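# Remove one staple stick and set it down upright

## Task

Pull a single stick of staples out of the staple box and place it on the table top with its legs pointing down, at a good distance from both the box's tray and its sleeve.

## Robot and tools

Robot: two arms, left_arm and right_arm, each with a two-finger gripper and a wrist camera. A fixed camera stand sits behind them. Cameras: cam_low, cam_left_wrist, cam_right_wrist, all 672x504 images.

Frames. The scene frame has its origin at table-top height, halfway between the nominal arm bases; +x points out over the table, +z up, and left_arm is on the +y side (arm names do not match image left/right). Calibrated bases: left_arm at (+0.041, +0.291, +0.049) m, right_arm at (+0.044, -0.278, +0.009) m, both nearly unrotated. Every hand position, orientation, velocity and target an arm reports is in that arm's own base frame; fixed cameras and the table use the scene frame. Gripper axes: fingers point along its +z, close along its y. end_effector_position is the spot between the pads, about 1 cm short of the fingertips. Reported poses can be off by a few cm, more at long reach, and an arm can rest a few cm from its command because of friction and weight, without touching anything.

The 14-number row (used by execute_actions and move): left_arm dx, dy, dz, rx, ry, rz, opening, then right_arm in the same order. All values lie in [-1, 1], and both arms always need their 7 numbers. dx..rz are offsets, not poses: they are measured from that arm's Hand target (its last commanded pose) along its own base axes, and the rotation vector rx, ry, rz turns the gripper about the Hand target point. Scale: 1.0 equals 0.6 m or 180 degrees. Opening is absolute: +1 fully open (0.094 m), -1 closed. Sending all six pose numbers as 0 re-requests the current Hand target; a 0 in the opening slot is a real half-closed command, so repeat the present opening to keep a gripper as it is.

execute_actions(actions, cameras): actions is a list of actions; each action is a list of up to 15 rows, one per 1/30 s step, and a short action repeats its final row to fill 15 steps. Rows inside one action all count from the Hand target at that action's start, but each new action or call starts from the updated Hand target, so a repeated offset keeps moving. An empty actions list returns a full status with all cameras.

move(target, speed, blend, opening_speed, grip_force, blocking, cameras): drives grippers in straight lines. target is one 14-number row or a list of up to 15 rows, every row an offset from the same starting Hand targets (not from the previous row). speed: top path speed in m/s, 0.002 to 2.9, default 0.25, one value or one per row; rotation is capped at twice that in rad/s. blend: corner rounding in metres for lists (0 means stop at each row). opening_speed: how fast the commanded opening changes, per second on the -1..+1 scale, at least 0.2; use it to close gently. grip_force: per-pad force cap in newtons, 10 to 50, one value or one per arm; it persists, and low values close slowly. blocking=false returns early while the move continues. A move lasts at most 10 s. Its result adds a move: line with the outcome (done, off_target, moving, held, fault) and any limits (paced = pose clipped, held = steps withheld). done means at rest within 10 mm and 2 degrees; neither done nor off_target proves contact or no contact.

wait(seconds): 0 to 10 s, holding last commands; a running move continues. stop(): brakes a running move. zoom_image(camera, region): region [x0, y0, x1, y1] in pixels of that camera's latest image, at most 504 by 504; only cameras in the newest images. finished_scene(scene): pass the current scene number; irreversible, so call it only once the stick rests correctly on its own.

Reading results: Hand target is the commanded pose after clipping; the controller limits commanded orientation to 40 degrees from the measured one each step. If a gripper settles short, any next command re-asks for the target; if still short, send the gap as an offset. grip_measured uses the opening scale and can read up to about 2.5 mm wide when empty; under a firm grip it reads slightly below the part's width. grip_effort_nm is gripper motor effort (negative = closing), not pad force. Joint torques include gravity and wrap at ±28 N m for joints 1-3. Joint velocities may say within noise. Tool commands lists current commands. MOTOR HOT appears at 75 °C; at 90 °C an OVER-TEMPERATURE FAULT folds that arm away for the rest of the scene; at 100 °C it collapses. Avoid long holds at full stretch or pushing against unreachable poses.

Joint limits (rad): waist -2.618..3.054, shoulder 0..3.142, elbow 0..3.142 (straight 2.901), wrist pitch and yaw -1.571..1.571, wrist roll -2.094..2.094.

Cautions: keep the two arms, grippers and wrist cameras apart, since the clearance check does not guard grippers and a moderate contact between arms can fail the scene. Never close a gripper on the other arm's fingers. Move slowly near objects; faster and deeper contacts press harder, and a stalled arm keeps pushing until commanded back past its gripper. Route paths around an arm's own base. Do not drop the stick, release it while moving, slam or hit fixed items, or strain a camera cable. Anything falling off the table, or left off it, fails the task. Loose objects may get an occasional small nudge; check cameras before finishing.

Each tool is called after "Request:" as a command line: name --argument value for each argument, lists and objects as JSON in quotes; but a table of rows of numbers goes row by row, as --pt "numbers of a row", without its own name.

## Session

Request:
execute_actions --actions '[]'

Scene clock: 0.00 s.
left_arm: end_effector_position=(+0.3773, -0.0024, +0.1581) grip_measured=+1.000 grip_effort_nm=n/a end_effector_quat_wxyz=(+0.709, -0.005, +0.705, +0.024) | right_arm: end_effector_position=(+0.3837, -0.0024, +0.1619) grip_measured=+1.000 grip_effort_nm=n/a end_effector_quat_wxyz=(+0.698, +0.039, +0.715, -0.007)
Joint positions: left_arm=[-0.054 1.553 0.201 1.36 -0.095 0.027 0.094] | right_arm=[0.04 1.49 0.243 1.22 0.105 0.048 0.094]
Joint velocities: within noise
Joint torques (N m): no reading
Motor temperatures (°C): left_arm=[26 32 38 31 25 22 25] | right_arm=[28 26 32 29 26 25 23]
Heat: left arm: 38 °C; right arm: 32 °C.
Hand target: left_arm +0.3787, -0.0024, +0.1671; +0.719, -0.006, +0.695, +0.023 | right_arm +0.3850, -0.0024, +0.1686; +0.705, +0.040, +0.709, -0.006
Tool commands: left_gripper/opening=+1.0 right_gripper/opening=+1.0
camera_calibration:
cam_left_wrist: T_world_to_cam=[[0.0469738, -0.993602, 0.102705, -0.0394688], [-0.466175, -0.112741, -0.87748, 0.34814], [0.883445, -0.00666013, -0.468488, -0.138278], [0, 0, 0, 1]] pos_world=[0.286309, -0.000887493, 0.244758]
cam_right_wrist: T_world_to_cam=[[-0.0573518, -0.996747, 0.0566243, 0.0121223], [-0.499754, -0.0204372, -0.865926, 0.366481], [0.864267, -0.0779606, -0.496956, -0.135307], [0, 0, 0, 1]] pos_world=[0.300787, 0.00902412, 0.249417]

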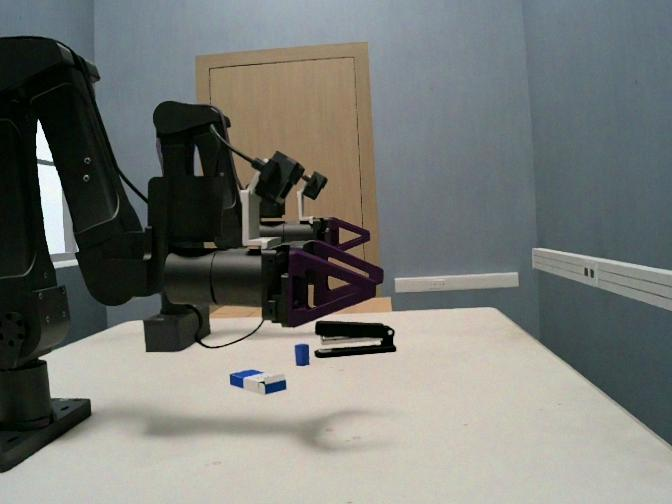

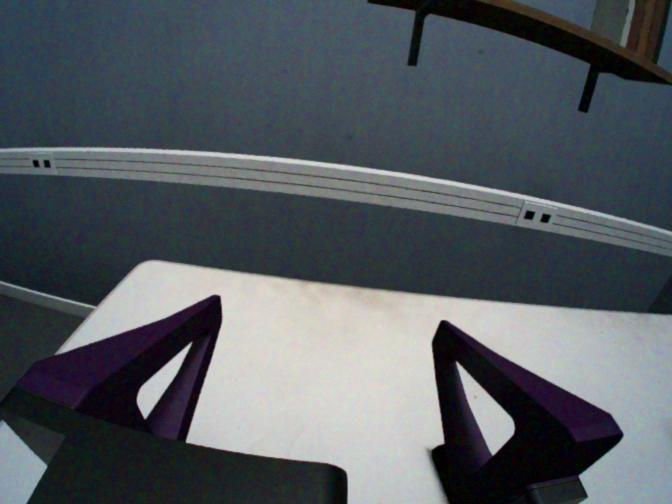

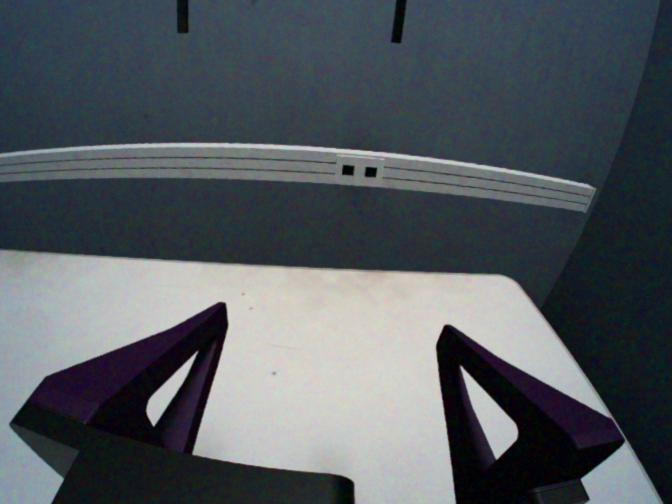

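Request:
zoom_image --camera "cam_low" --region '[200, 310, 420, 420]'

Scaled by 2.291 from the camera's 672x504 image, which has a finer 960x720 frame.

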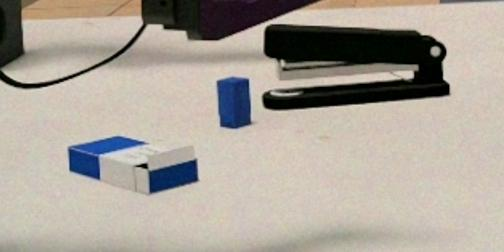

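Request:
move --target '[0,0,0,0,0,0,1,-0.1333,0.2823,0.069,0.0042,0.498,0.0283,0.25]' --speed 0.35 --cameras '["cam_right_wrist","cam_low","cam_left_wrist"]'

Scene clock: 4.20 s.
left_arm: end_effector_position=(+0.3773, -0.0024, +0.1581) grip_measured=+1.000 grip_effort_nm=0.00 end_effector_quat_wxyz=(+0.709, -0.005, +0.705, +0.024) | right_arm: end_effector_position=(+0.3033, +0.1631, +0.2038) grip_measured=+0.252 grip_effort_nm=-0.09 end_effector_quat_wxyz=(+0.043, -0.001, +0.999, +0.020)
Joint positions: left_arm=[-0.054 1.553 0.201 1.36 -0.095 0.027 0.094] | right_arm=[0.493 1.804 1.878 -1.55 0.006 0.491 0.059]
Joint torques (N m): left_arm=[-0.09 -4.71 4.83 2.36 -0.05 0.01] | right_arm=[0.44 -8.18 8.36 0.03 -0.1 0.04]
Heat: left arm: 38 °C; right arm: 32 °C.
Hand target: left_arm +0.3787, -0.0024, +0.1671; +0.719, -0.006, +0.695, +0.023 | right_arm +0.3050, +0.1670, +0.2099; +0.000, +0.000, +1.000, +0.000
Off the commanded pose: left_arm 0.009 m, 2 deg | right_arm 0.008 m, 5 deg.
joint sent to its limit (right arm) — joint 4 (wrist pitch), lower limit. The joint targets are off in orientation, not in position.
move: off_target (right_arm)
camera_calibration:
cam_left_wrist: T_world_to_cam=[[0.0469738, -0.993602, 0.102705, -0.0394688], [-0.466175, -0.112741, -0.87748, 0.34814], [0.883445, -0.00666013, -0.468488, -0.138278], [0, 0, 0, 1]] pos_world=[0.286309, -0.000887493, 0.244758]
cam_right_wrist: T_world_to_cam=[[0.105864, -0.993726, -0.0360796, 0.139139], [-0.91249, -0.1115, 0.393611, 0.249371], [-0.395164, -0.00874677, -0.918569, 0.424575], [0, 0, 0, 1]] pos_world=[0.380595, 0.169784, 0.296866]

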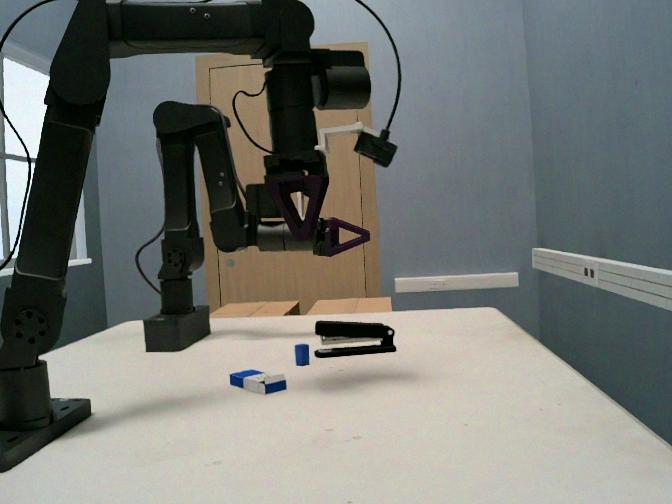

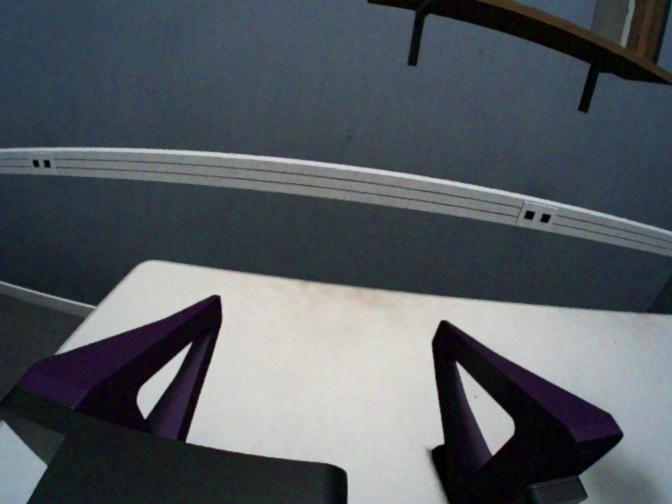

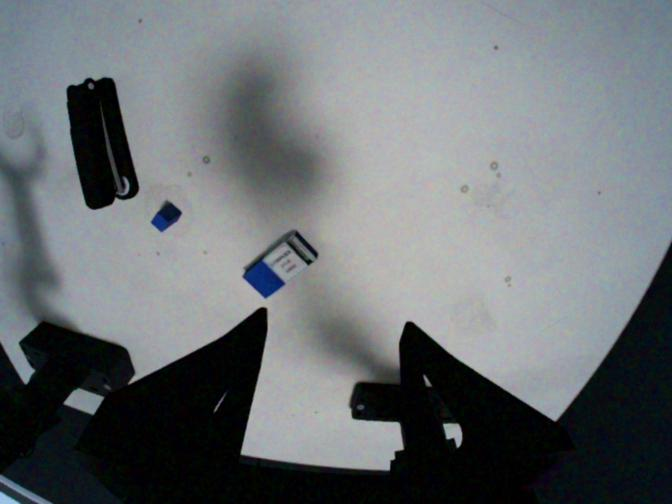

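Request:
zoom_image --camera "cam_right_wrist" --region '[220, 210, 340, 310]'

Scaled by 4.200 from the camera's 672x504 image, which has a finer 960x720 frame.

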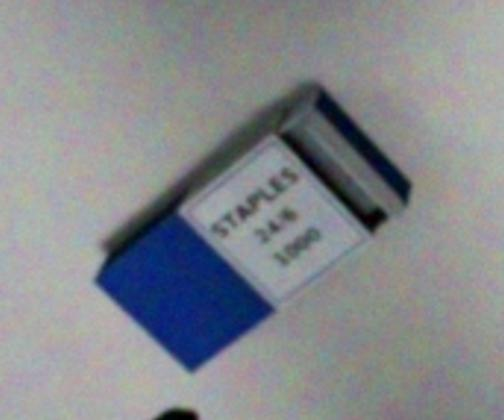

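Request:
move --pt "0 0 0 0 0 0 1 -0.1317 0.105 -0.1 0 0 0.7639 0.4" --pt "0 0 0 0 0 0 1 -0.1317 0.105 -0.175 0 0 0.7639 0.4" --speed '[0.5,0.2]' --blend '[0.01,0]' --cameras '["cam_right_wrist","cam_low"]'

Request:
zoom_image --camera "cam_right_wrist" --region '[210, 160, 460, 360]'

Scene clock: 10.80 s.
left_arm: end_effector_position=(+0.3773, -0.0024, +0.1581) grip_measured=+1.000 grip_effort_nm=0.00 end_effector_quat_wxyz=(+0.709, -0.005, +0.705, +0.024) | right_arm: end_effector_position=(+0.2269, +0.2285, +0.0997) grip_measured=+0.398 grip_effort_nm=0.11 end_effector_quat_wxyz=(+0.012, +0.930, -0.367, -0.002)
Joint positions: left_arm=[-0.054 1.553 0.201 1.36 -0.095 0.027 0.094] | right_arm=[0.788 1.789 1.445 -1.25 0.005 -1.601 0.066]
Joint torques (N m): left_arm=[-0.09 -4.71 4.82 2.36 -0.05 0.01] | right_arm=[0.27 -10.45 5.65 0.02 -0.07 -0.09]
Heat: left arm: 38 °C; right arm: 32 °C.
Hand target: left_arm +0.3787, -0.0024, +0.1671; +0.719, -0.006, +0.695, +0.023 | right_arm +0.2261, +0.2300, +0.1049; +0.000, +0.932, -0.362, +0.000
Off the commanded pose: left_arm 0.009 m, 2 deg | right_arm 0.006 m, 1 deg.
move: done
camera_calibration:
cam_right_wrist: T_world_to_cam=[[0.604742, 0.795882, -0.0293075, -0.314347], [0.708812, -0.521074, 0.475465, -0.0545978], [0.363143, -0.308307, -0.879246, 0.191732], [0, 0, 0, 1]] pos_world=[0.159172, 0.280846, 0.185326]
Images, in order (width x height): cam_low 672x504, cam_right_wrist 672x504.

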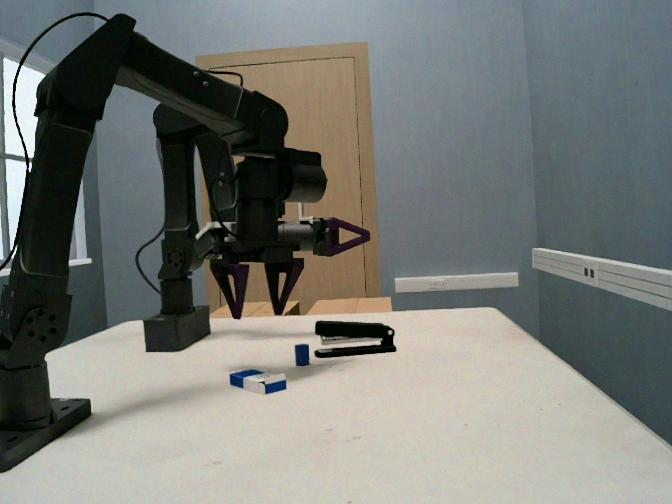

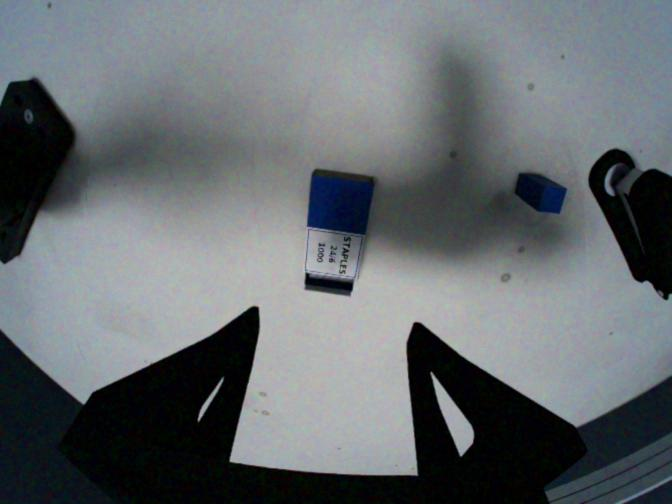

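Scaled by 2.016 from the camera's 672x504 image, which has a finer 960x720 frame.

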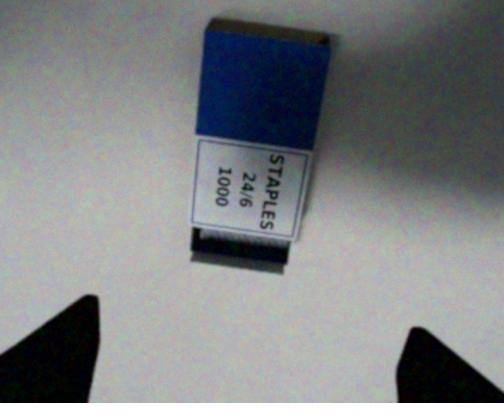

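Request:
zoom_image --camera "cam_low" --region '[220, 355, 300, 405]'

Request:
zoom_image --camera "cam_right_wrist" --region '[290, 220, 380, 310]'

Scaled by 6.300 from the camera's 672x504 image, which has a finer 960x720 frame.

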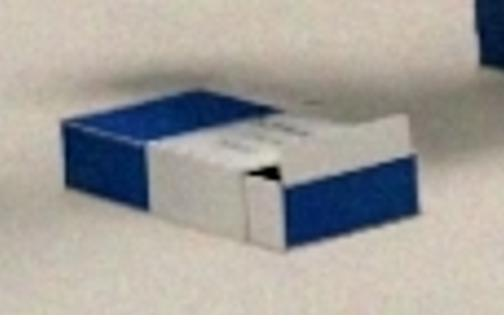

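Scaled by 5.600 from the camera's 672x504 image, which has a finer 960x720 frame.

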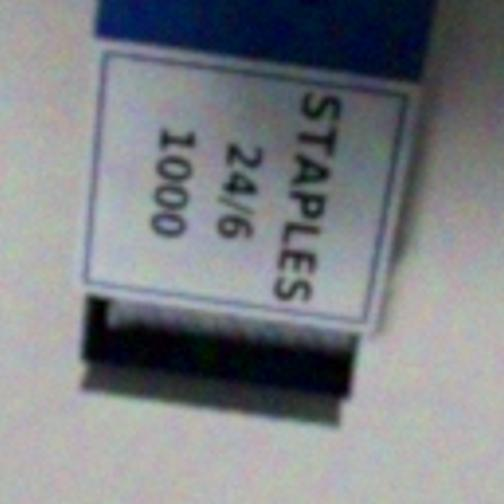

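Request:
move --target '[0,0,0,0,0,0,1,-0.0018,-0.0050,-0.1333,0,0,0,0.3]' --speed 0.15 --cameras '["cam_right_wrist"]'

Request:
zoom_image --camera "cam_right_wrist" --region '[230, 180, 450, 360]'

Scene clock: 13.77 s.
left_arm: end_effector_position=(+0.3773, -0.0024, +0.1581) grip_measured=+1.000 grip_effort_nm=0.00 end_effector_quat_wxyz=(+0.709, -0.005, +0.705, +0.024) | right_arm: end_effector_position=(+0.2251, +0.2267, +0.0273) grip_measured=+0.302 grip_effort_nm=-0.09 end_effector_quat_wxyz=(+0.000, +0.931, -0.365, +0.002)
Joint positions: left_arm=[-0.054 1.553 0.201 1.36 -0.095 0.027 0.094] | right_arm=[0.788 1.824 1.192 -0.937 0.005 -1.606 0.061]
Joint torques (N m): left_arm=[-0.1 -4.71 4.83 2.36 -0.05 0.01] | right_arm=[-0.1 -8.05 5.52 0.06 -0.07 -0.09]
Motor temperatures (°C): left_arm=[26 31 38 36 25 22 25] | right_arm=[28 27 32 29 26 25 23]
Heat: left arm: 38 °C; right arm: 32 °C.
Hand target: left_arm +0.3787, -0.0024, +0.1671; +0.719, -0.006, +0.695, +0.023 | right_arm +0.2249, +0.2269, +0.0249; +0.000, +0.932, -0.362, +0.000
Off the commanded pose: left_arm 0.009 m, 2 deg | right_arm 0.002 m, 0 deg.
move: done
camera_calibration:
cam_right_wrist: T_world_to_cam=[[0.601375, 0.798953, -0.004743, -0.314627], [0.702867, -0.526209, 0.478625, -0.0174323], [0.379903, -0.291166, -0.878007, 0.12045], [0, 0, 0, 1]] pos_world=[0.155702, 0.277271, 0.112607]
Images, in order (width x height): cam_right_wrist 672x504.

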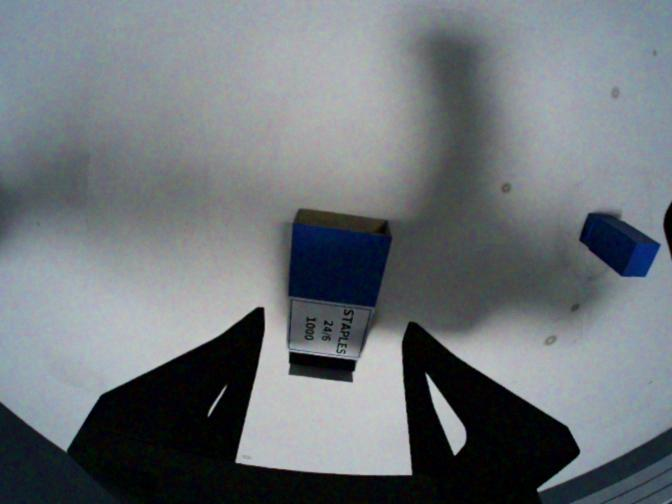

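Scaled by 2.291 from the camera's 672x504 image, which has a finer 960x720 frame.

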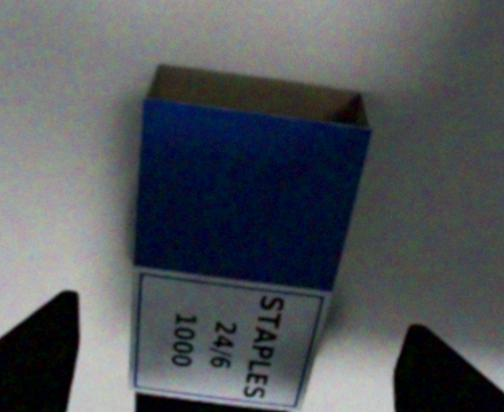

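Request:
move --pt "0 0 0 0 0 0 1 0 0 -0.0315 0 0 0 0.1" --pt "0 0 0 0 0 0 1 0 0 -0.0315 0 0 0 -0.28" --speed '[0.06,0.06]' --grip_force '[50,20]' --opening_speed 0.4 --cameras '["cam_right_wrist"]'

Scene clock: 16.80 s.
left_arm: end_effector_position=(+0.3773, -0.0024, +0.1581) grip_measured=+1.000 grip_effort_nm=0.00 end_effector_quat_wxyz=(+0.709, -0.005, +0.705, +0.024) | right_arm: end_effector_position=(+0.2264, +0.2279, +0.0104) grip_measured=-0.216 grip_effort_nm=-0.44 end_effector_quat_wxyz=(-0.003, +0.931, -0.365, +0.004)
Joint positions: left_arm=[-0.054 1.553 0.201 1.36 -0.095 0.027 0.094] | right_arm=[0.788 1.851 1.153 -0.864 0.005 -1.606 0.037]
Joint torques (N m): left_arm=[-0.1 -4.71 4.82 2.36 -0.05 0.01] | right_arm=[-0.12 -7.79 5.12 0.08 -0.07 -0.08]
Heat: left arm: 38 °C; right arm: 32 °C.
Hand target: left_arm +0.3787, -0.0024, +0.1671; +0.719, -0.006, +0.695, +0.023 | right_arm +0.2249, +0.2269, +0.0060; +0.000, +0.932, -0.362, +0.000
Off the commanded pose: left_arm 0.009 m, 2 deg | right_arm 0.005 m, 1 deg.
grip_force (N): 50, 20
move: done
camera_calibration:
cam_right_wrist: T_world_to_cam=[[0.601081, 0.799183, 0.0028351, -0.31658], [0.700492, -0.528554, 0.479523, -0.00854555], [0.384725, -0.286246, -0.877525, 0.103366], [0, 0, 0, 1]] pos_world=[0.156508, 0.278077, 0.0957017]
Images, in order (width x height): cam_right_wrist 672x504.

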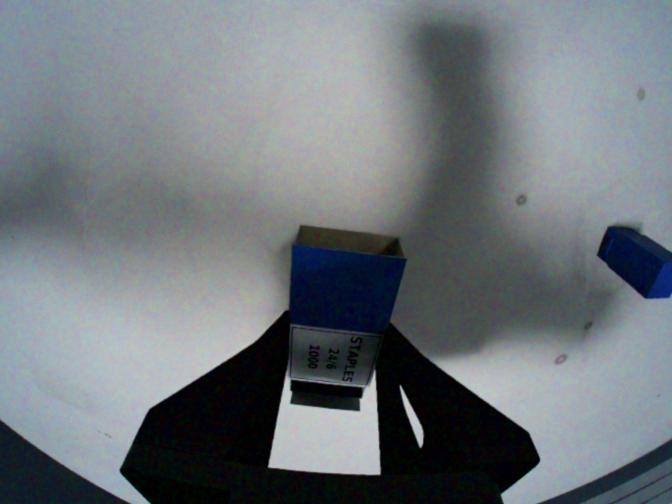

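Request:
move --pt "0 0 0 0 0 0 1 0 0 0.0333 0 0 0 -0.28" --pt "0 0 0 0 0 0 1 0 0 0.0333 0 0 -0.511 -0.28" --speed '[0.06,0.4]' --blend '[0.005,0]' --cameras '["cam_right_wrist","cam_low"]'

Request:
zoom_image --camera "cam_low" --region '[180, 300, 380, 430]'

Scene clock: 20.47 s.
left_arm: end_effector_position=(+0.3773, -0.0024, +0.1581) grip_measured=+1.000 grip_effort_nm=0.00 end_effector_quat_wxyz=(+0.709, -0.005, +0.705, +0.024) | right_arm: end_effector_position=(+0.2184, +0.2201, +0.0135) grip_measured=-0.217 grip_effort_nm=-0.47 end_effector_quat_wxyz=(-0.018, -0.391, +0.920, -0.010)
Joint positions: left_arm=[-0.054 1.553 0.201 1.36 -0.095 0.027 0.094] | right_arm=[0.788 1.851 1.166 -0.927 0.004 -0.015 0.037]
Joint torques (N m): left_arm=[-0.08 -4.72 4.83 2.36 -0.04 0.01] | right_arm=[-0.2 -10.63 7.72 -0.12 -0.08 0.08]
Heat: left arm: 38 °C; right arm: 32 °C.
Hand target: left_arm +0.3787, -0.0024, +0.1671; +0.719, -0.006, +0.695, +0.023 | right_arm +0.2249, +0.2269, +0.0260; +0.000, -0.387, +0.922, +0.000
Off the commanded pose: left_arm 0.009 m, 2 deg | right_arm 0.016 m, 2 deg.
grip_force (N): 50, 20
move: off_target (right_arm)
camera_calibration:
cam_right_wrist: T_world_to_cam=[[0.786716, -0.617282, -0.00637722, -0.0341808], [-0.528306, -0.678589, 0.510304, 0.292424], [-0.319329, -0.398095, -0.85997, 0.285083], [0, 0, 0, 1]] pos_world=[0.272415, 0.290827, 0.0957194]
Images, in order (width x height): cam_low 672x504, cam_right_wrist 672x504.

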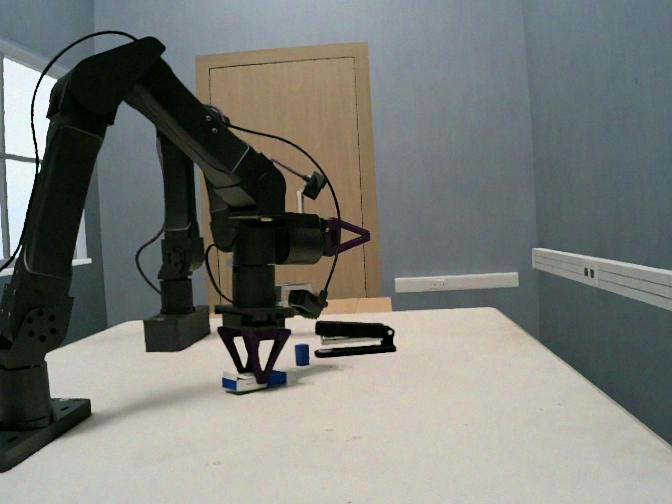

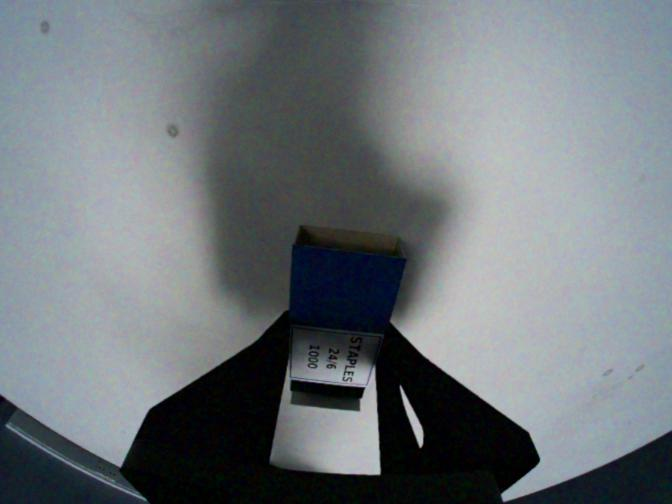

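Scaled by 2.520 from the camera's 672x504 image, which has a finer 960x720 frame.

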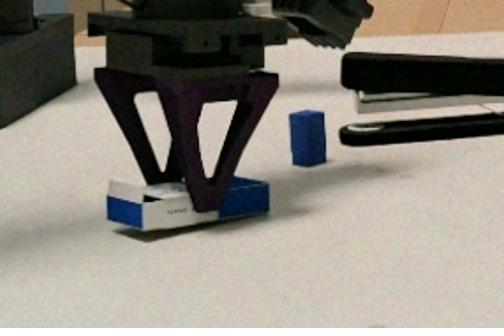

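Request:
move --pt "0 0 0 0 0 0 1 0 0 -0.0333 0 0 0 -0.28" --pt "0 0 0 0 0 0 1 0 0 -0.0333 0 0 0 0.1" --speed '[0.05,0.05]' --opening_speed 0.5 --cameras '["cam_right_wrist"]'

Scene clock: 23.00 s.
left_arm: end_effector_position=(+0.3773, -0.0024, +0.1581) grip_measured=+1.000 grip_effort_nm=0.00 end_effector_quat_wxyz=(+0.709, -0.005, +0.705, +0.024) | right_arm: end_effector_position=(+0.2245, +0.2262, +0.0105) grip_measured=+0.098 grip_effort_nm=0.11 end_effector_quat_wxyz=(+0.000, -0.390, +0.921, -0.002)
Joint positions: left_arm=[-0.054 1.553 0.201 1.36 -0.095 0.027 0.094] | right_arm=[0.788 1.851 1.154 -0.875 0.004 -0.014 0.052]
Joint torques (N m): left_arm=[-0.1 -4.71 4.82 2.36 -0.05 0.01] | right_arm=[-0.16 -7.73 5.08 0.15 -0.08 0.05]
Heat: left arm: 38 °C; right arm: 32 °C.
Hand target: left_arm +0.3787, -0.0024, +0.1671; +0.719, -0.006, +0.695, +0.023 | right_arm +0.2250, +0.2270, +0.0060; +0.000, -0.387, +0.922, +0.000
Off the commanded pose: left_arm 0.009 m, 2 deg | right_arm 0.005 m, 1 deg.
grip_force (N): 50, 20
move: done
camera_calibration:
cam_right_wrist: T_world_to_cam=[[0.786103, -0.618094, -0.00169827, -0.0348474], [-0.54293, -0.691816, 0.476044, 0.30791], [-0.295415, -0.373298, -0.87942, 0.276129], [0, 0, 0, 1]] pos_world=[0.27614, 0.294556, 0.0961951]
Images, in order (width x height): cam_right_wrist 672x504.

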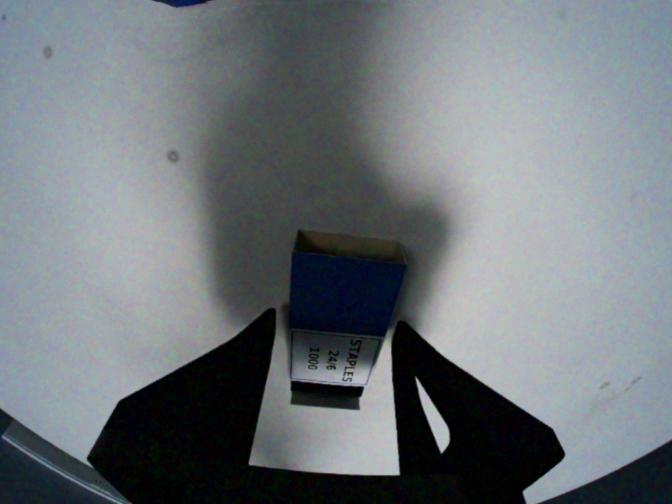

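Request:
move --pt "0 0 0 0 0 0 1 0 0 0.12 0 0 0 0.2" --pt "0 0 0 0 0 0 1 -0.0968 -0.0933 0.1667 0.1783 -0.1752 0.003 0.2" --pt "0 0 0 0 0 0 1 -0.0968 -0.0933 0.0667 0.1783 -0.1752 0.003 0.2" --speed '[0.15,0.3,0.15]' --blend '[0.02,0.02,0]' --cameras '["cam_right_wrist","cam_low"]'

Request:
zoom_image --camera "cam_right_wrist" --region '[230, 130, 450, 350]'

Scene clock: 27.10 s.
left_arm: end_effector_position=(+0.3773, -0.0024, +0.1581) grip_measured=+1.000 grip_effort_nm=0.00 end_effector_quat_wxyz=(+0.709, -0.005, +0.705, +0.024) | right_arm: end_effector_position=(+0.1657, +0.1682, +0.0444) grip_measured=+0.198 grip_effort_nm=0.11 end_effector_quat_wxyz=(+0.347, -0.362, +0.854, +0.142)
Joint positions: left_arm=[-0.054 1.553 0.201 1.36 -0.095 0.027 0.094] | right_arm=[0.788 0.7 0.204 -0.307 -0.001 -0.014 0.056]
Joint torques (N m): left_arm=[-0.09 -4.71 4.83 2.36 -0.05 0.01] | right_arm=[-0.24 0.01 6.76 1.23 -0.14 -0.02]
Heat: left arm: 39 °C; right arm: 32 °C.
Hand target: left_arm +0.3787, -0.0024, +0.1671; +0.719, -0.006, +0.695, +0.023 | right_arm +0.1669, +0.1709, +0.0460; +0.352, -0.362, +0.850, +0.148
Off the commanded pose: left_arm 0.009 m, 2 deg | right_arm 0.004 m, 1 deg.
grip_force (N): 50, 20
move: done
camera_calibration:
cam_right_wrist: T_world_to_cam=[[0.766157, -0.638136, 0.0760684, -0.0212549], [-0.601279, -0.753577, -0.265679, 0.272791], [0.226863, 0.157814, -0.961056, 0.0946093], [0, 0, 0, 1]] pos_world=[0.158845, 0.177074, 0.165016]
Images, in order (width x height): cam_low 672x504, cam_right_wrist 672x504.

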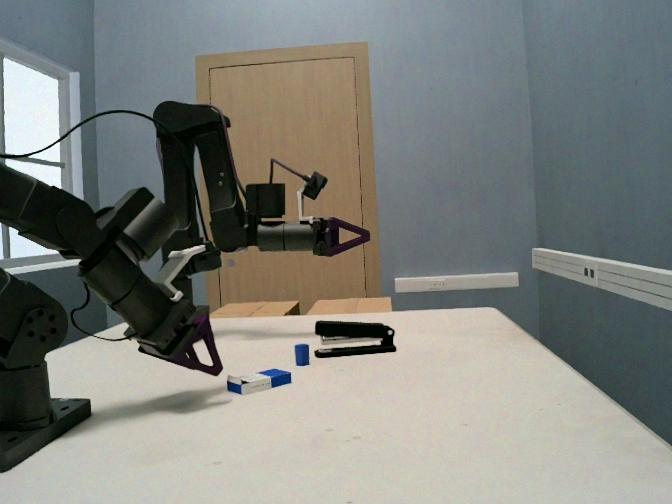

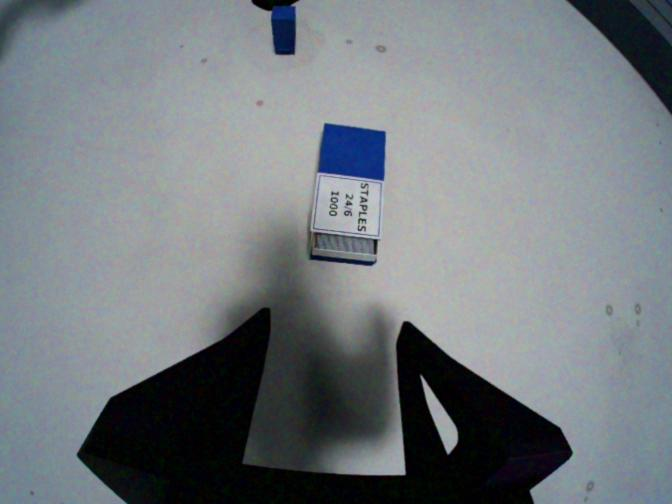

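Scaled by 2.291 from the camera's 672x504 image, which has a finer 960x720 frame.

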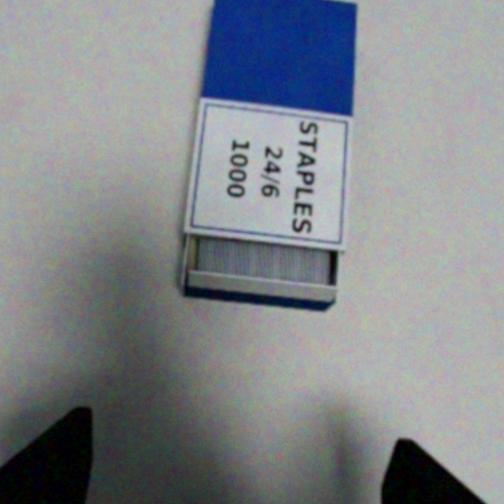

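Request:
move --target '[0,0,0,0,0,0,1,0.0323,0.0337,-0.0553,0,0,0,0.15]' --speed 0.1 --cameras '["cam_right_wrist"]'

Request:
zoom_image --camera "cam_right_wrist" --region '[230, 200, 450, 400]'

Scene clock: 29.13 s.
left_arm: end_effector_position=(+0.3773, -0.0024, +0.1581) grip_measured=+1.000 grip_effort_nm=0.00 end_effector_quat_wxyz=(+0.709, -0.005, +0.705, +0.024) | right_arm: end_effector_position=(+0.1873, +0.1904, +0.0138) grip_measured=+0.152 grip_effort_nm=-0.08 end_effector_quat_wxyz=(+0.350, -0.362, +0.852, +0.144)
Joint positions: left_arm=[-0.054 1.553 0.201 1.36 -0.095 0.027 0.094] | right_arm=[0.788 1.08 0.159 0.126 -0.002 -0.013 0.054]
Joint torques (N m): left_arm=[-0.1 -4.71 4.83 2.36 -0.04 0.01] | right_arm=[0.13 -1.54 5.22 1.17 -0.09 0]
Heat: left arm: 39 °C; right arm: 32 °C.
Hand target: left_arm +0.3787, -0.0024, +0.1671; +0.719, -0.006, +0.695, +0.023 | right_arm +0.1862, +0.1912, +0.0128; +0.352, -0.362, +0.850, +0.148
Off the commanded pose: left_arm 0.009 m, 2 deg | right_arm 0.002 m, 1 deg.
grip_force (N): 50, 20
move: done
camera_calibration:
cam_right_wrist: T_world_to_cam=[[0.766332, -0.63806, 0.0749357, -0.0213156], [-0.599427, -0.752102, -0.273916, 0.29384], [0.231134, 0.164992, -0.95883, 0.0545667], [0, 0, 0, 1]] pos_world=[0.179858, 0.198394, 0.134405]
Images, in order (width x height): cam_right_wrist 672x504.

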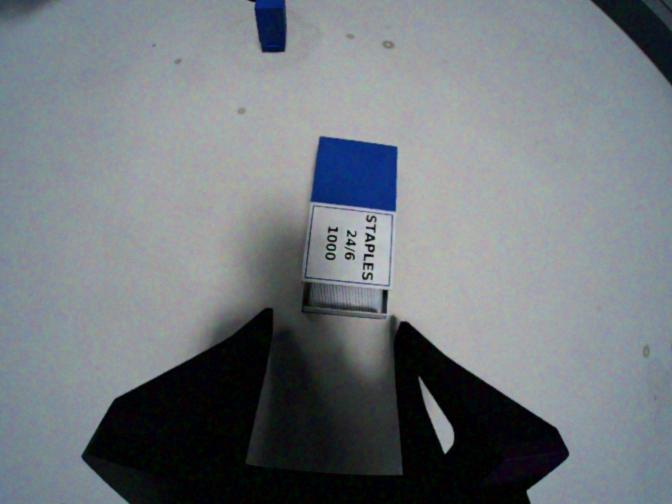

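Scaled by 2.291 from the camera's 672x504 image, which has a finer 960x720 frame.

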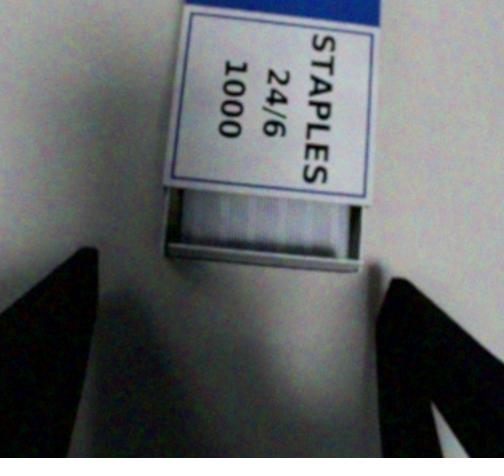

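Request:
move --pt "0 0 0 0 0 0 1 0.0095 0.0025 -0.0033 0 0 0 0.15" --pt "0 0 0 0 0 0 1 0.0095 0.0025 -0.0033 0 0 0 -0.1" --speed '[0.05,0.05]' --grip_force '[50,50]' --opening_speed 0.5 --cameras '["cam_right_wrist"]'

Request:
zoom_image --camera "cam_right_wrist" --region '[230, 200, 450, 400]'

Scene clock: 31.30 s.
left_arm: end_effector_position=(+0.3773, -0.0024, +0.1581) grip_measured=+1.000 grip_effort_nm=0.00 end_effector_quat_wxyz=(+0.709, -0.005, +0.705, +0.024) | right_arm: end_effector_position=(+0.1902, +0.1923, +0.0100) grip_measured=-0.098 grip_effort_nm=-0.09 end_effector_quat_wxyz=(+0.349, -0.362, +0.852, +0.146)
Joint positions: left_arm=[-0.054 1.553 0.201 1.36 -0.095 0.027 0.094] | right_arm=[0.777 1.13 0.159 0.175 -0.015 -0.02 0.042]
Joint torques (N m): left_arm=[-0.1 -4.71 4.83 2.36 -0.05 0.01] | right_arm=[-0.69 -1.72 5.75 1.17 -0.11 -0.09]
Heat: left arm: 39 °C; right arm: 32 °C.
Hand target: left_arm +0.3787, -0.0024, +0.1671; +0.719, -0.006, +0.695, +0.023 | right_arm +0.1919, +0.1927, +0.0108; +0.352, -0.362, +0.850, +0.148
Off the commanded pose: left_arm 0.009 m, 2 deg | right_arm 0.002 m, 1 deg.
move: done
camera_calibration:
cam_right_wrist: T_world_to_cam=[[0.768259, -0.636221, 0.0707128, -0.022707], [-0.598407, -0.753012, -0.273645, 0.295966], [0.227346, 0.167915, -0.959228, 0.0501595], [0, 0, 0, 1]] pos_world=[0.18315, 0.199997, 0.13071]
Images, in order (width x height): cam_right_wrist 672x504.

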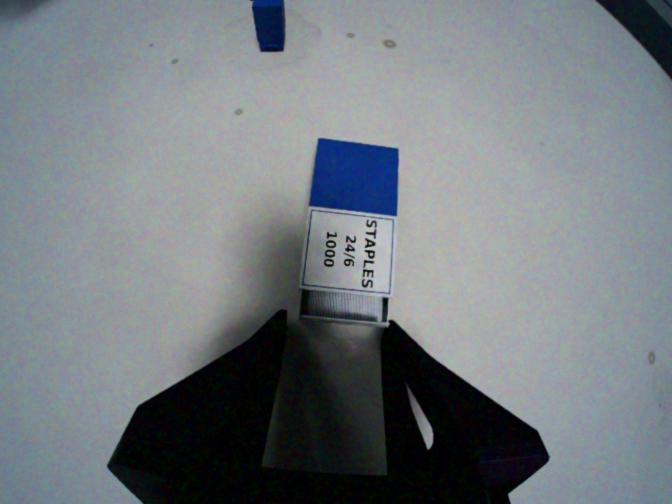

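Scaled by 2.291 from the camera's 672x504 image, which has a finer 960x720 frame.

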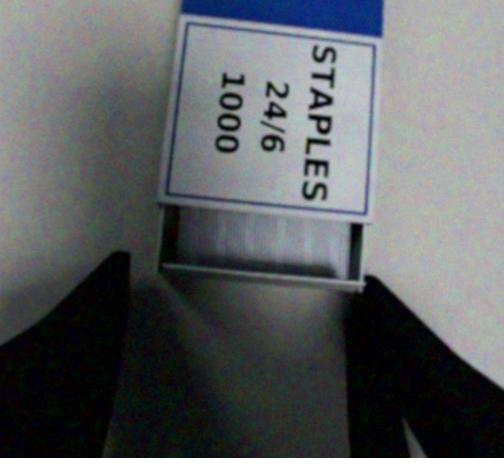

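Request:
move --target '[0,0,0,0,0,0,1,0.0067,-0.0005,0,0,0,0,-0.1]' --speed 0.05 --cameras '["cam_right_wrist"]'

Request:
zoom_image --camera "cam_right_wrist" --region '[230, 200, 450, 400]'

Scene clock: 32.50 s.
left_arm: end_effector_position=(+0.3773, -0.0024, +0.1581) grip_measured=+1.000 grip_effort_nm=0.00 end_effector_quat_wxyz=(+0.709, -0.005, +0.705, +0.024) | right_arm: end_effector_position=(+0.1932, +0.1922, +0.0097) grip_measured=-0.098 grip_effort_nm=-0.09 end_effector_quat_wxyz=(+0.350, -0.362, +0.851, +0.149)
Joint positions: left_arm=[-0.054 1.553 0.201 1.36 -0.095 0.027 0.094] | right_arm=[0.757 1.146 0.159 0.196 -0.033 -0.033 0.042]
Joint torques (N m): left_arm=[-0.1 -4.71 4.82 2.36 -0.05 0.01] | right_arm=[-0.77 -1.59 6.31 1.1 -0.09 -0.15]
Heat: left arm: 39 °C; right arm: 32 °C.
Hand target: left_arm +0.3787, -0.0024, +0.1671; +0.719, -0.006, +0.695, +0.023 | right_arm +0.1960, +0.1924, +0.0109; +0.352, -0.362, +0.850, +0.148
Off the commanded pose: left_arm 0.009 m, 2 deg | right_arm 0.003 m, 0 deg.
move: done
camera_calibration:
cam_right_wrist: T_world_to_cam=[[0.769255, -0.635404, 0.0671497, -0.0254248], [-0.596912, -0.75216, -0.279197, 0.297156], [0.227911, 0.174691, -0.957883, 0.0477432], [0, 0, 0, 1]] pos_world=[0.186053, 0.199013, 0.130405]
Images, in order (width x height): cam_right_wrist 672x504.

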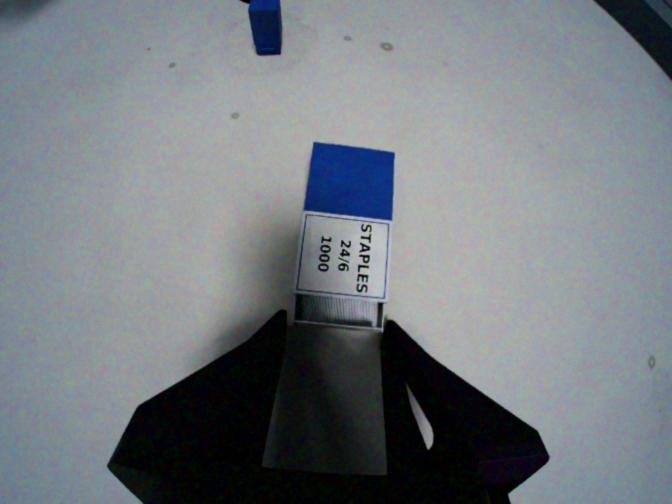

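Scaled by 2.291 from the camera's 672x504 image, which has a finer 960x720 frame.

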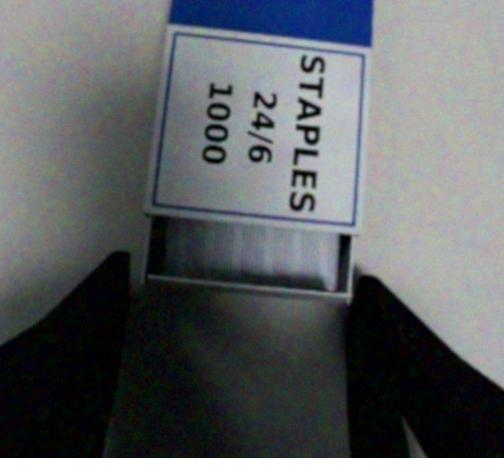

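Request:
move --pt "0 0 0 0 0 0 1 0.0018 0.002 0 0 0 0 -0.1" --pt "0 0 0 0 0 0 1 0.0018 0.002 0 0 0 0 -0.26" --speed '[0.05,0.05]' --opening_speed 0.3 --cameras '["cam_right_wrist"]'

Request:
zoom_image --camera "cam_right_wrist" --region '[230, 200, 450, 400]'

Scene clock: 34.37 s.
left_arm: end_effector_position=(+0.3773, -0.0024, +0.1581) grip_measured=+1.000 grip_effort_nm=0.00 end_effector_quat_wxyz=(+0.709, -0.005, +0.705, +0.024) | right_arm: end_effector_position=(+0.1939, +0.1936, +0.0096) grip_measured=-0.259 grip_effort_nm=-0.97 end_effector_quat_wxyz=(+0.351, -0.362, +0.850, +0.151)
Joint positions: left_arm=[-0.054 1.553 0.201 1.36 -0.095 0.027 0.094] | right_arm=[0.757 1.157 0.159 0.211 -0.036 -0.033 0.035]
Joint torques (N m): left_arm=[-0.1 -4.7 4.83 2.36 -0.05 0.01] | right_arm=[-0.68 -1.55 6.69 1.02 -0.03 -0.09]
Heat: left arm: 40 °C; right arm: 32 °C.
Hand target: left_arm +0.3787, -0.0024, +0.1671; +0.719, -0.006, +0.695, +0.023 | right_arm +0.1971, +0.1936, +0.0108; +0.352, -0.362, +0.850, +0.148
Off the commanded pose: left_arm 0.009 m, 2 deg | right_arm 0.003 m, 0 deg.
move: done
camera_calibration:
cam_right_wrist: T_world_to_cam=[[0.770657, -0.633852, 0.0657199, -0.0256152], [-0.594717, -0.752431, -0.283124, 0.298268], [0.228909, 0.179107, -0.956829, 0.0461631], [0, 0, 0, 1]] pos_world=[0.186558, 0.199921, 0.1303]
Images, in order (width x height): cam_right_wrist 672x504.

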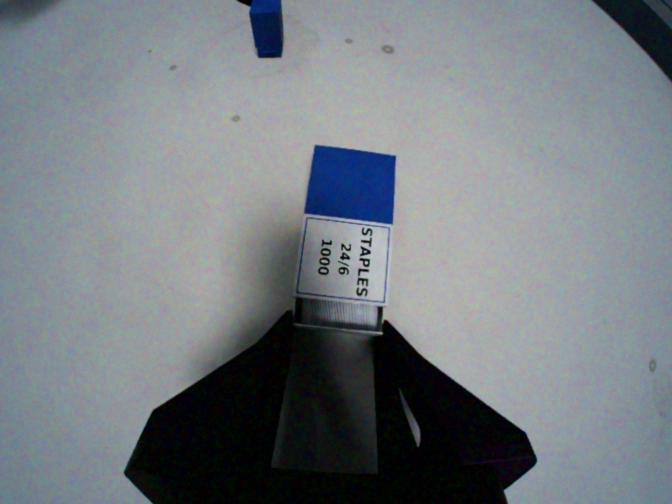

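Scaled by 2.291 from the camera's 672x504 image, which has a finer 960x720 frame.

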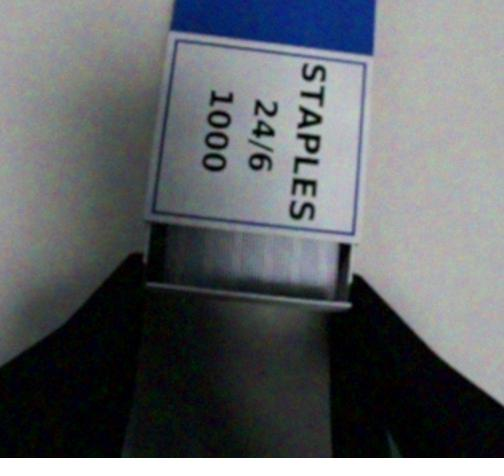

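Request:
execute_actions --actions '[[[0,0,0,0,0,0,1,-0.0231,-0.0240,0,0,0,0,-0.26]]]' --cameras '["cam_right_wrist"]'

Scene clock: 35.50 s.
left_arm: end_effector_position=(+0.3773, -0.0024, +0.1581) grip_measured=+1.000 grip_effort_nm=0.00 end_effector_quat_wxyz=(+0.709, -0.005, +0.705, +0.024) | right_arm: end_effector_position=(+0.1832, +0.1808, +0.0101) grip_measured=-0.259 grip_effort_nm=-0.97 end_effector_quat_wxyz=(+0.351, -0.362, +0.851, +0.148)
Joint positions: left_arm=[-0.054 1.553 0.201 1.36 -0.095 0.027 0.094] | right_arm=[0.749 1.024 0.116 0.118 -0.037 -0.04 0.035]
Joint torques (N m): left_arm=[-0.1 -4.72 4.83 2.36 -0.05 0.01] | right_arm=[-0.68 -2.51 5.97 0.97 -0.1 -0.08]
Heat: left arm: 40 °C; right arm: 32 °C.
Hand target: left_arm +0.3787, -0.0024, +0.1671; +0.719, -0.006, +0.695, +0.023 | right_arm +0.1832, +0.1793, +0.0109; +0.352, -0.362, +0.850, +0.148
Off the commanded pose: left_arm 0.009 m, 2 deg | right_arm 0.002 m, 0 deg.
camera_calibration:
cam_right_wrist: T_world_to_cam=[[0.768689, -0.635779, 0.0700077, -0.0248497], [-0.596449, -0.752028, -0.280541, 0.282661], [0.23101, 0.173893, -0.957286, 0.0520874], [0, 0, 0, 1]] pos_world=[0.175662, 0.187712, 0.1309]
Images, in order (width x height): cam_right_wrist 672x504.

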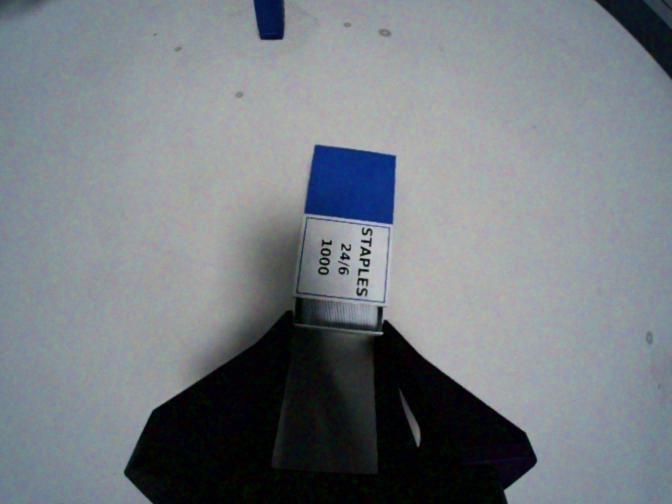

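Request:
move --pt "0 0 0 0 0 0 1 0.0 0.0 0.035 0 0 0 -0.26" --pt "0 0 0 0 0 0 1 0.0289 0.03 0.035 0 0 0 -0.26" --speed '[0.06,0.1]' --blend '[0.005,0]' --cameras '["cam_right_wrist","cam_low"]'

Request:
zoom_image --camera "cam_low" --region '[180, 300, 380, 430]'

Scene clock: 37.53 s.
left_arm: end_effector_position=(+0.3773, -0.0024, +0.1581) grip_measured=+1.000 grip_effort_nm=0.00 end_effector_quat_wxyz=(+0.709, -0.005, +0.705, +0.024) | right_arm: end_effector_position=(+0.1902, +0.1873, +0.0186) grip_measured=-0.253 grip_effort_nm=-0.79 end_effector_quat_wxyz=(+0.331, -0.365, +0.859, +0.141)
Joint positions: left_arm=[-0.054 1.553 0.201 1.36 -0.095 0.027 0.094] | right_arm=[0.749 1.069 0.214 0.019 -0.037 -0.04 0.035]
Joint torques (N m): left_arm=[-0.09 -4.71 4.83 2.36 -0.05 0.01] | right_arm=[0.21 -1.69 8.72 1.21 -0.02 -0.01]
Heat: left arm: 40 °C; right arm: 32 °C.
Hand target: left_arm +0.3787, -0.0024, +0.1671; +0.719, -0.006, +0.695, +0.023 | right_arm +0.2006, +0.1973, +0.0320; +0.353, -0.362, +0.850, +0.148
Off the commanded pose: left_arm 0.009 m, 2 deg | right_arm 0.020 m, 3 deg.
move: off_target (right_arm)
camera_calibration:
cam_right_wrist: T_world_to_cam=[[0.771, -0.633632, 0.0637914, -0.0274141], [-0.605308, -0.760272, -0.235774, 0.296549], [0.197892, 0.143168, -0.969712, 0.0696163], [0, 0, 0, 1]] pos_world=[0.186863, 0.198121, 0.139175]
Images, in order (width x height): cam_low 672x504, cam_right_wrist 672x504.

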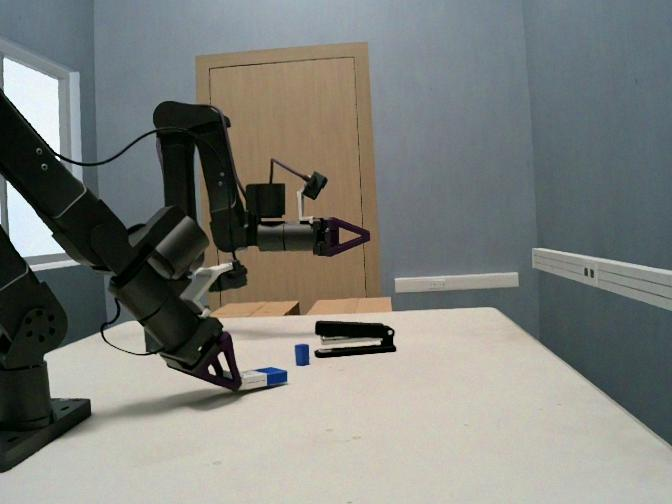

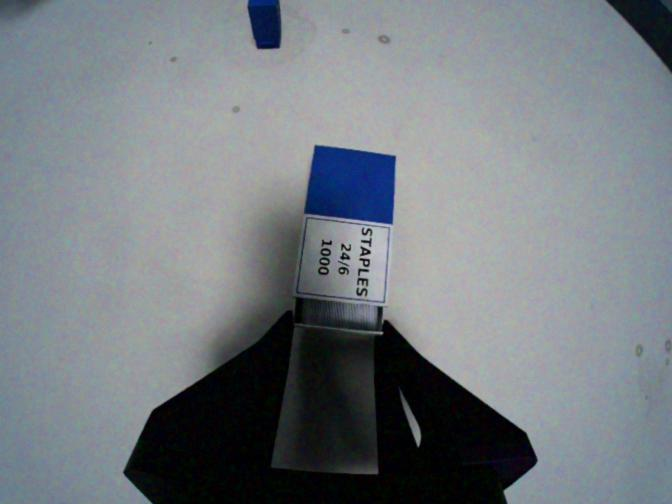

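Scaled by 2.520 from the camera's 672x504 image, which has a finer 960x720 frame.

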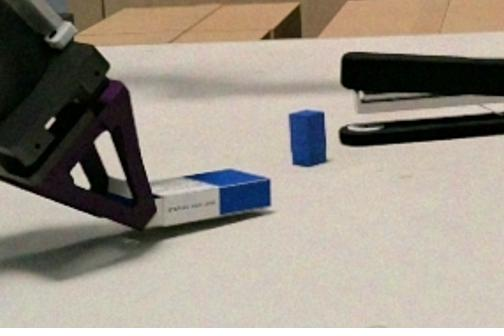

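Request:
execute_actions --actions '[[[0,0,0,0,0,0,1,-0.055,-0.057,0,0,0,0,-0.26]]]' --cameras '["cam_right_wrist"]'

Scene clock: 38.97 s.
left_arm: end_effector_position=(+0.3773, -0.0024, +0.1581) grip_measured=+1.000 grip_effort_nm=0.00 end_effector_quat_wxyz=(+0.709, -0.005, +0.705, +0.024) | right_arm: end_effector_position=(+0.1658, +0.1614, +0.0260) grip_measured=-0.257 grip_effort_nm=-0.91 end_effector_quat_wxyz=(+0.345, -0.362, +0.854, +0.143)
Joint positions: left_arm=[-0.054 1.553 0.201 1.36 -0.095 0.027 0.094] | right_arm=[0.737 0.711 0.13 -0.225 -0.039 -0.049 0.035]
Joint velocities: left_arm=[within noise] | right_arm=[-0.017 0.007 0.017 -0.11 0.022 0.007 0.02]
Joint torques (N m): left_arm=[-0.1 -4.71 4.83 2.36 -0.05 0.01] | right_arm=[-0.68 -0.88 7.72 1.01 -0.16 -0.07]
Heat: left arm: 40 °C; right arm: 33 °C.
Hand target: left_arm +0.3787, -0.0024, +0.1671; +0.719, -0.006, +0.695, +0.023 | right_arm +0.1676, +0.1631, +0.0320; +0.353, -0.362, +0.850, +0.148
Off the commanded pose: left_arm 0.009 m, 2 deg | right_arm 0.006 m, 1 deg.
camera_calibration:
cam_right_wrist: T_world_to_cam=[[0.766892, -0.63769, 0.0723056, -0.024401], [-0.601616, -0.753555, -0.264979, 0.262798], [0.223461, 0.15971, -0.961539, 0.0782296], [0, 0, 0, 1]] pos_world=[0.159335, 0.169978, 0.146621]
Images, in order (width x height): cam_right_wrist 672x504.

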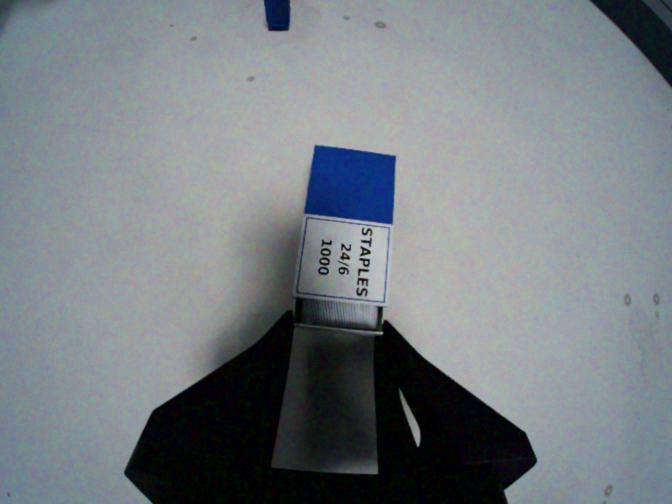

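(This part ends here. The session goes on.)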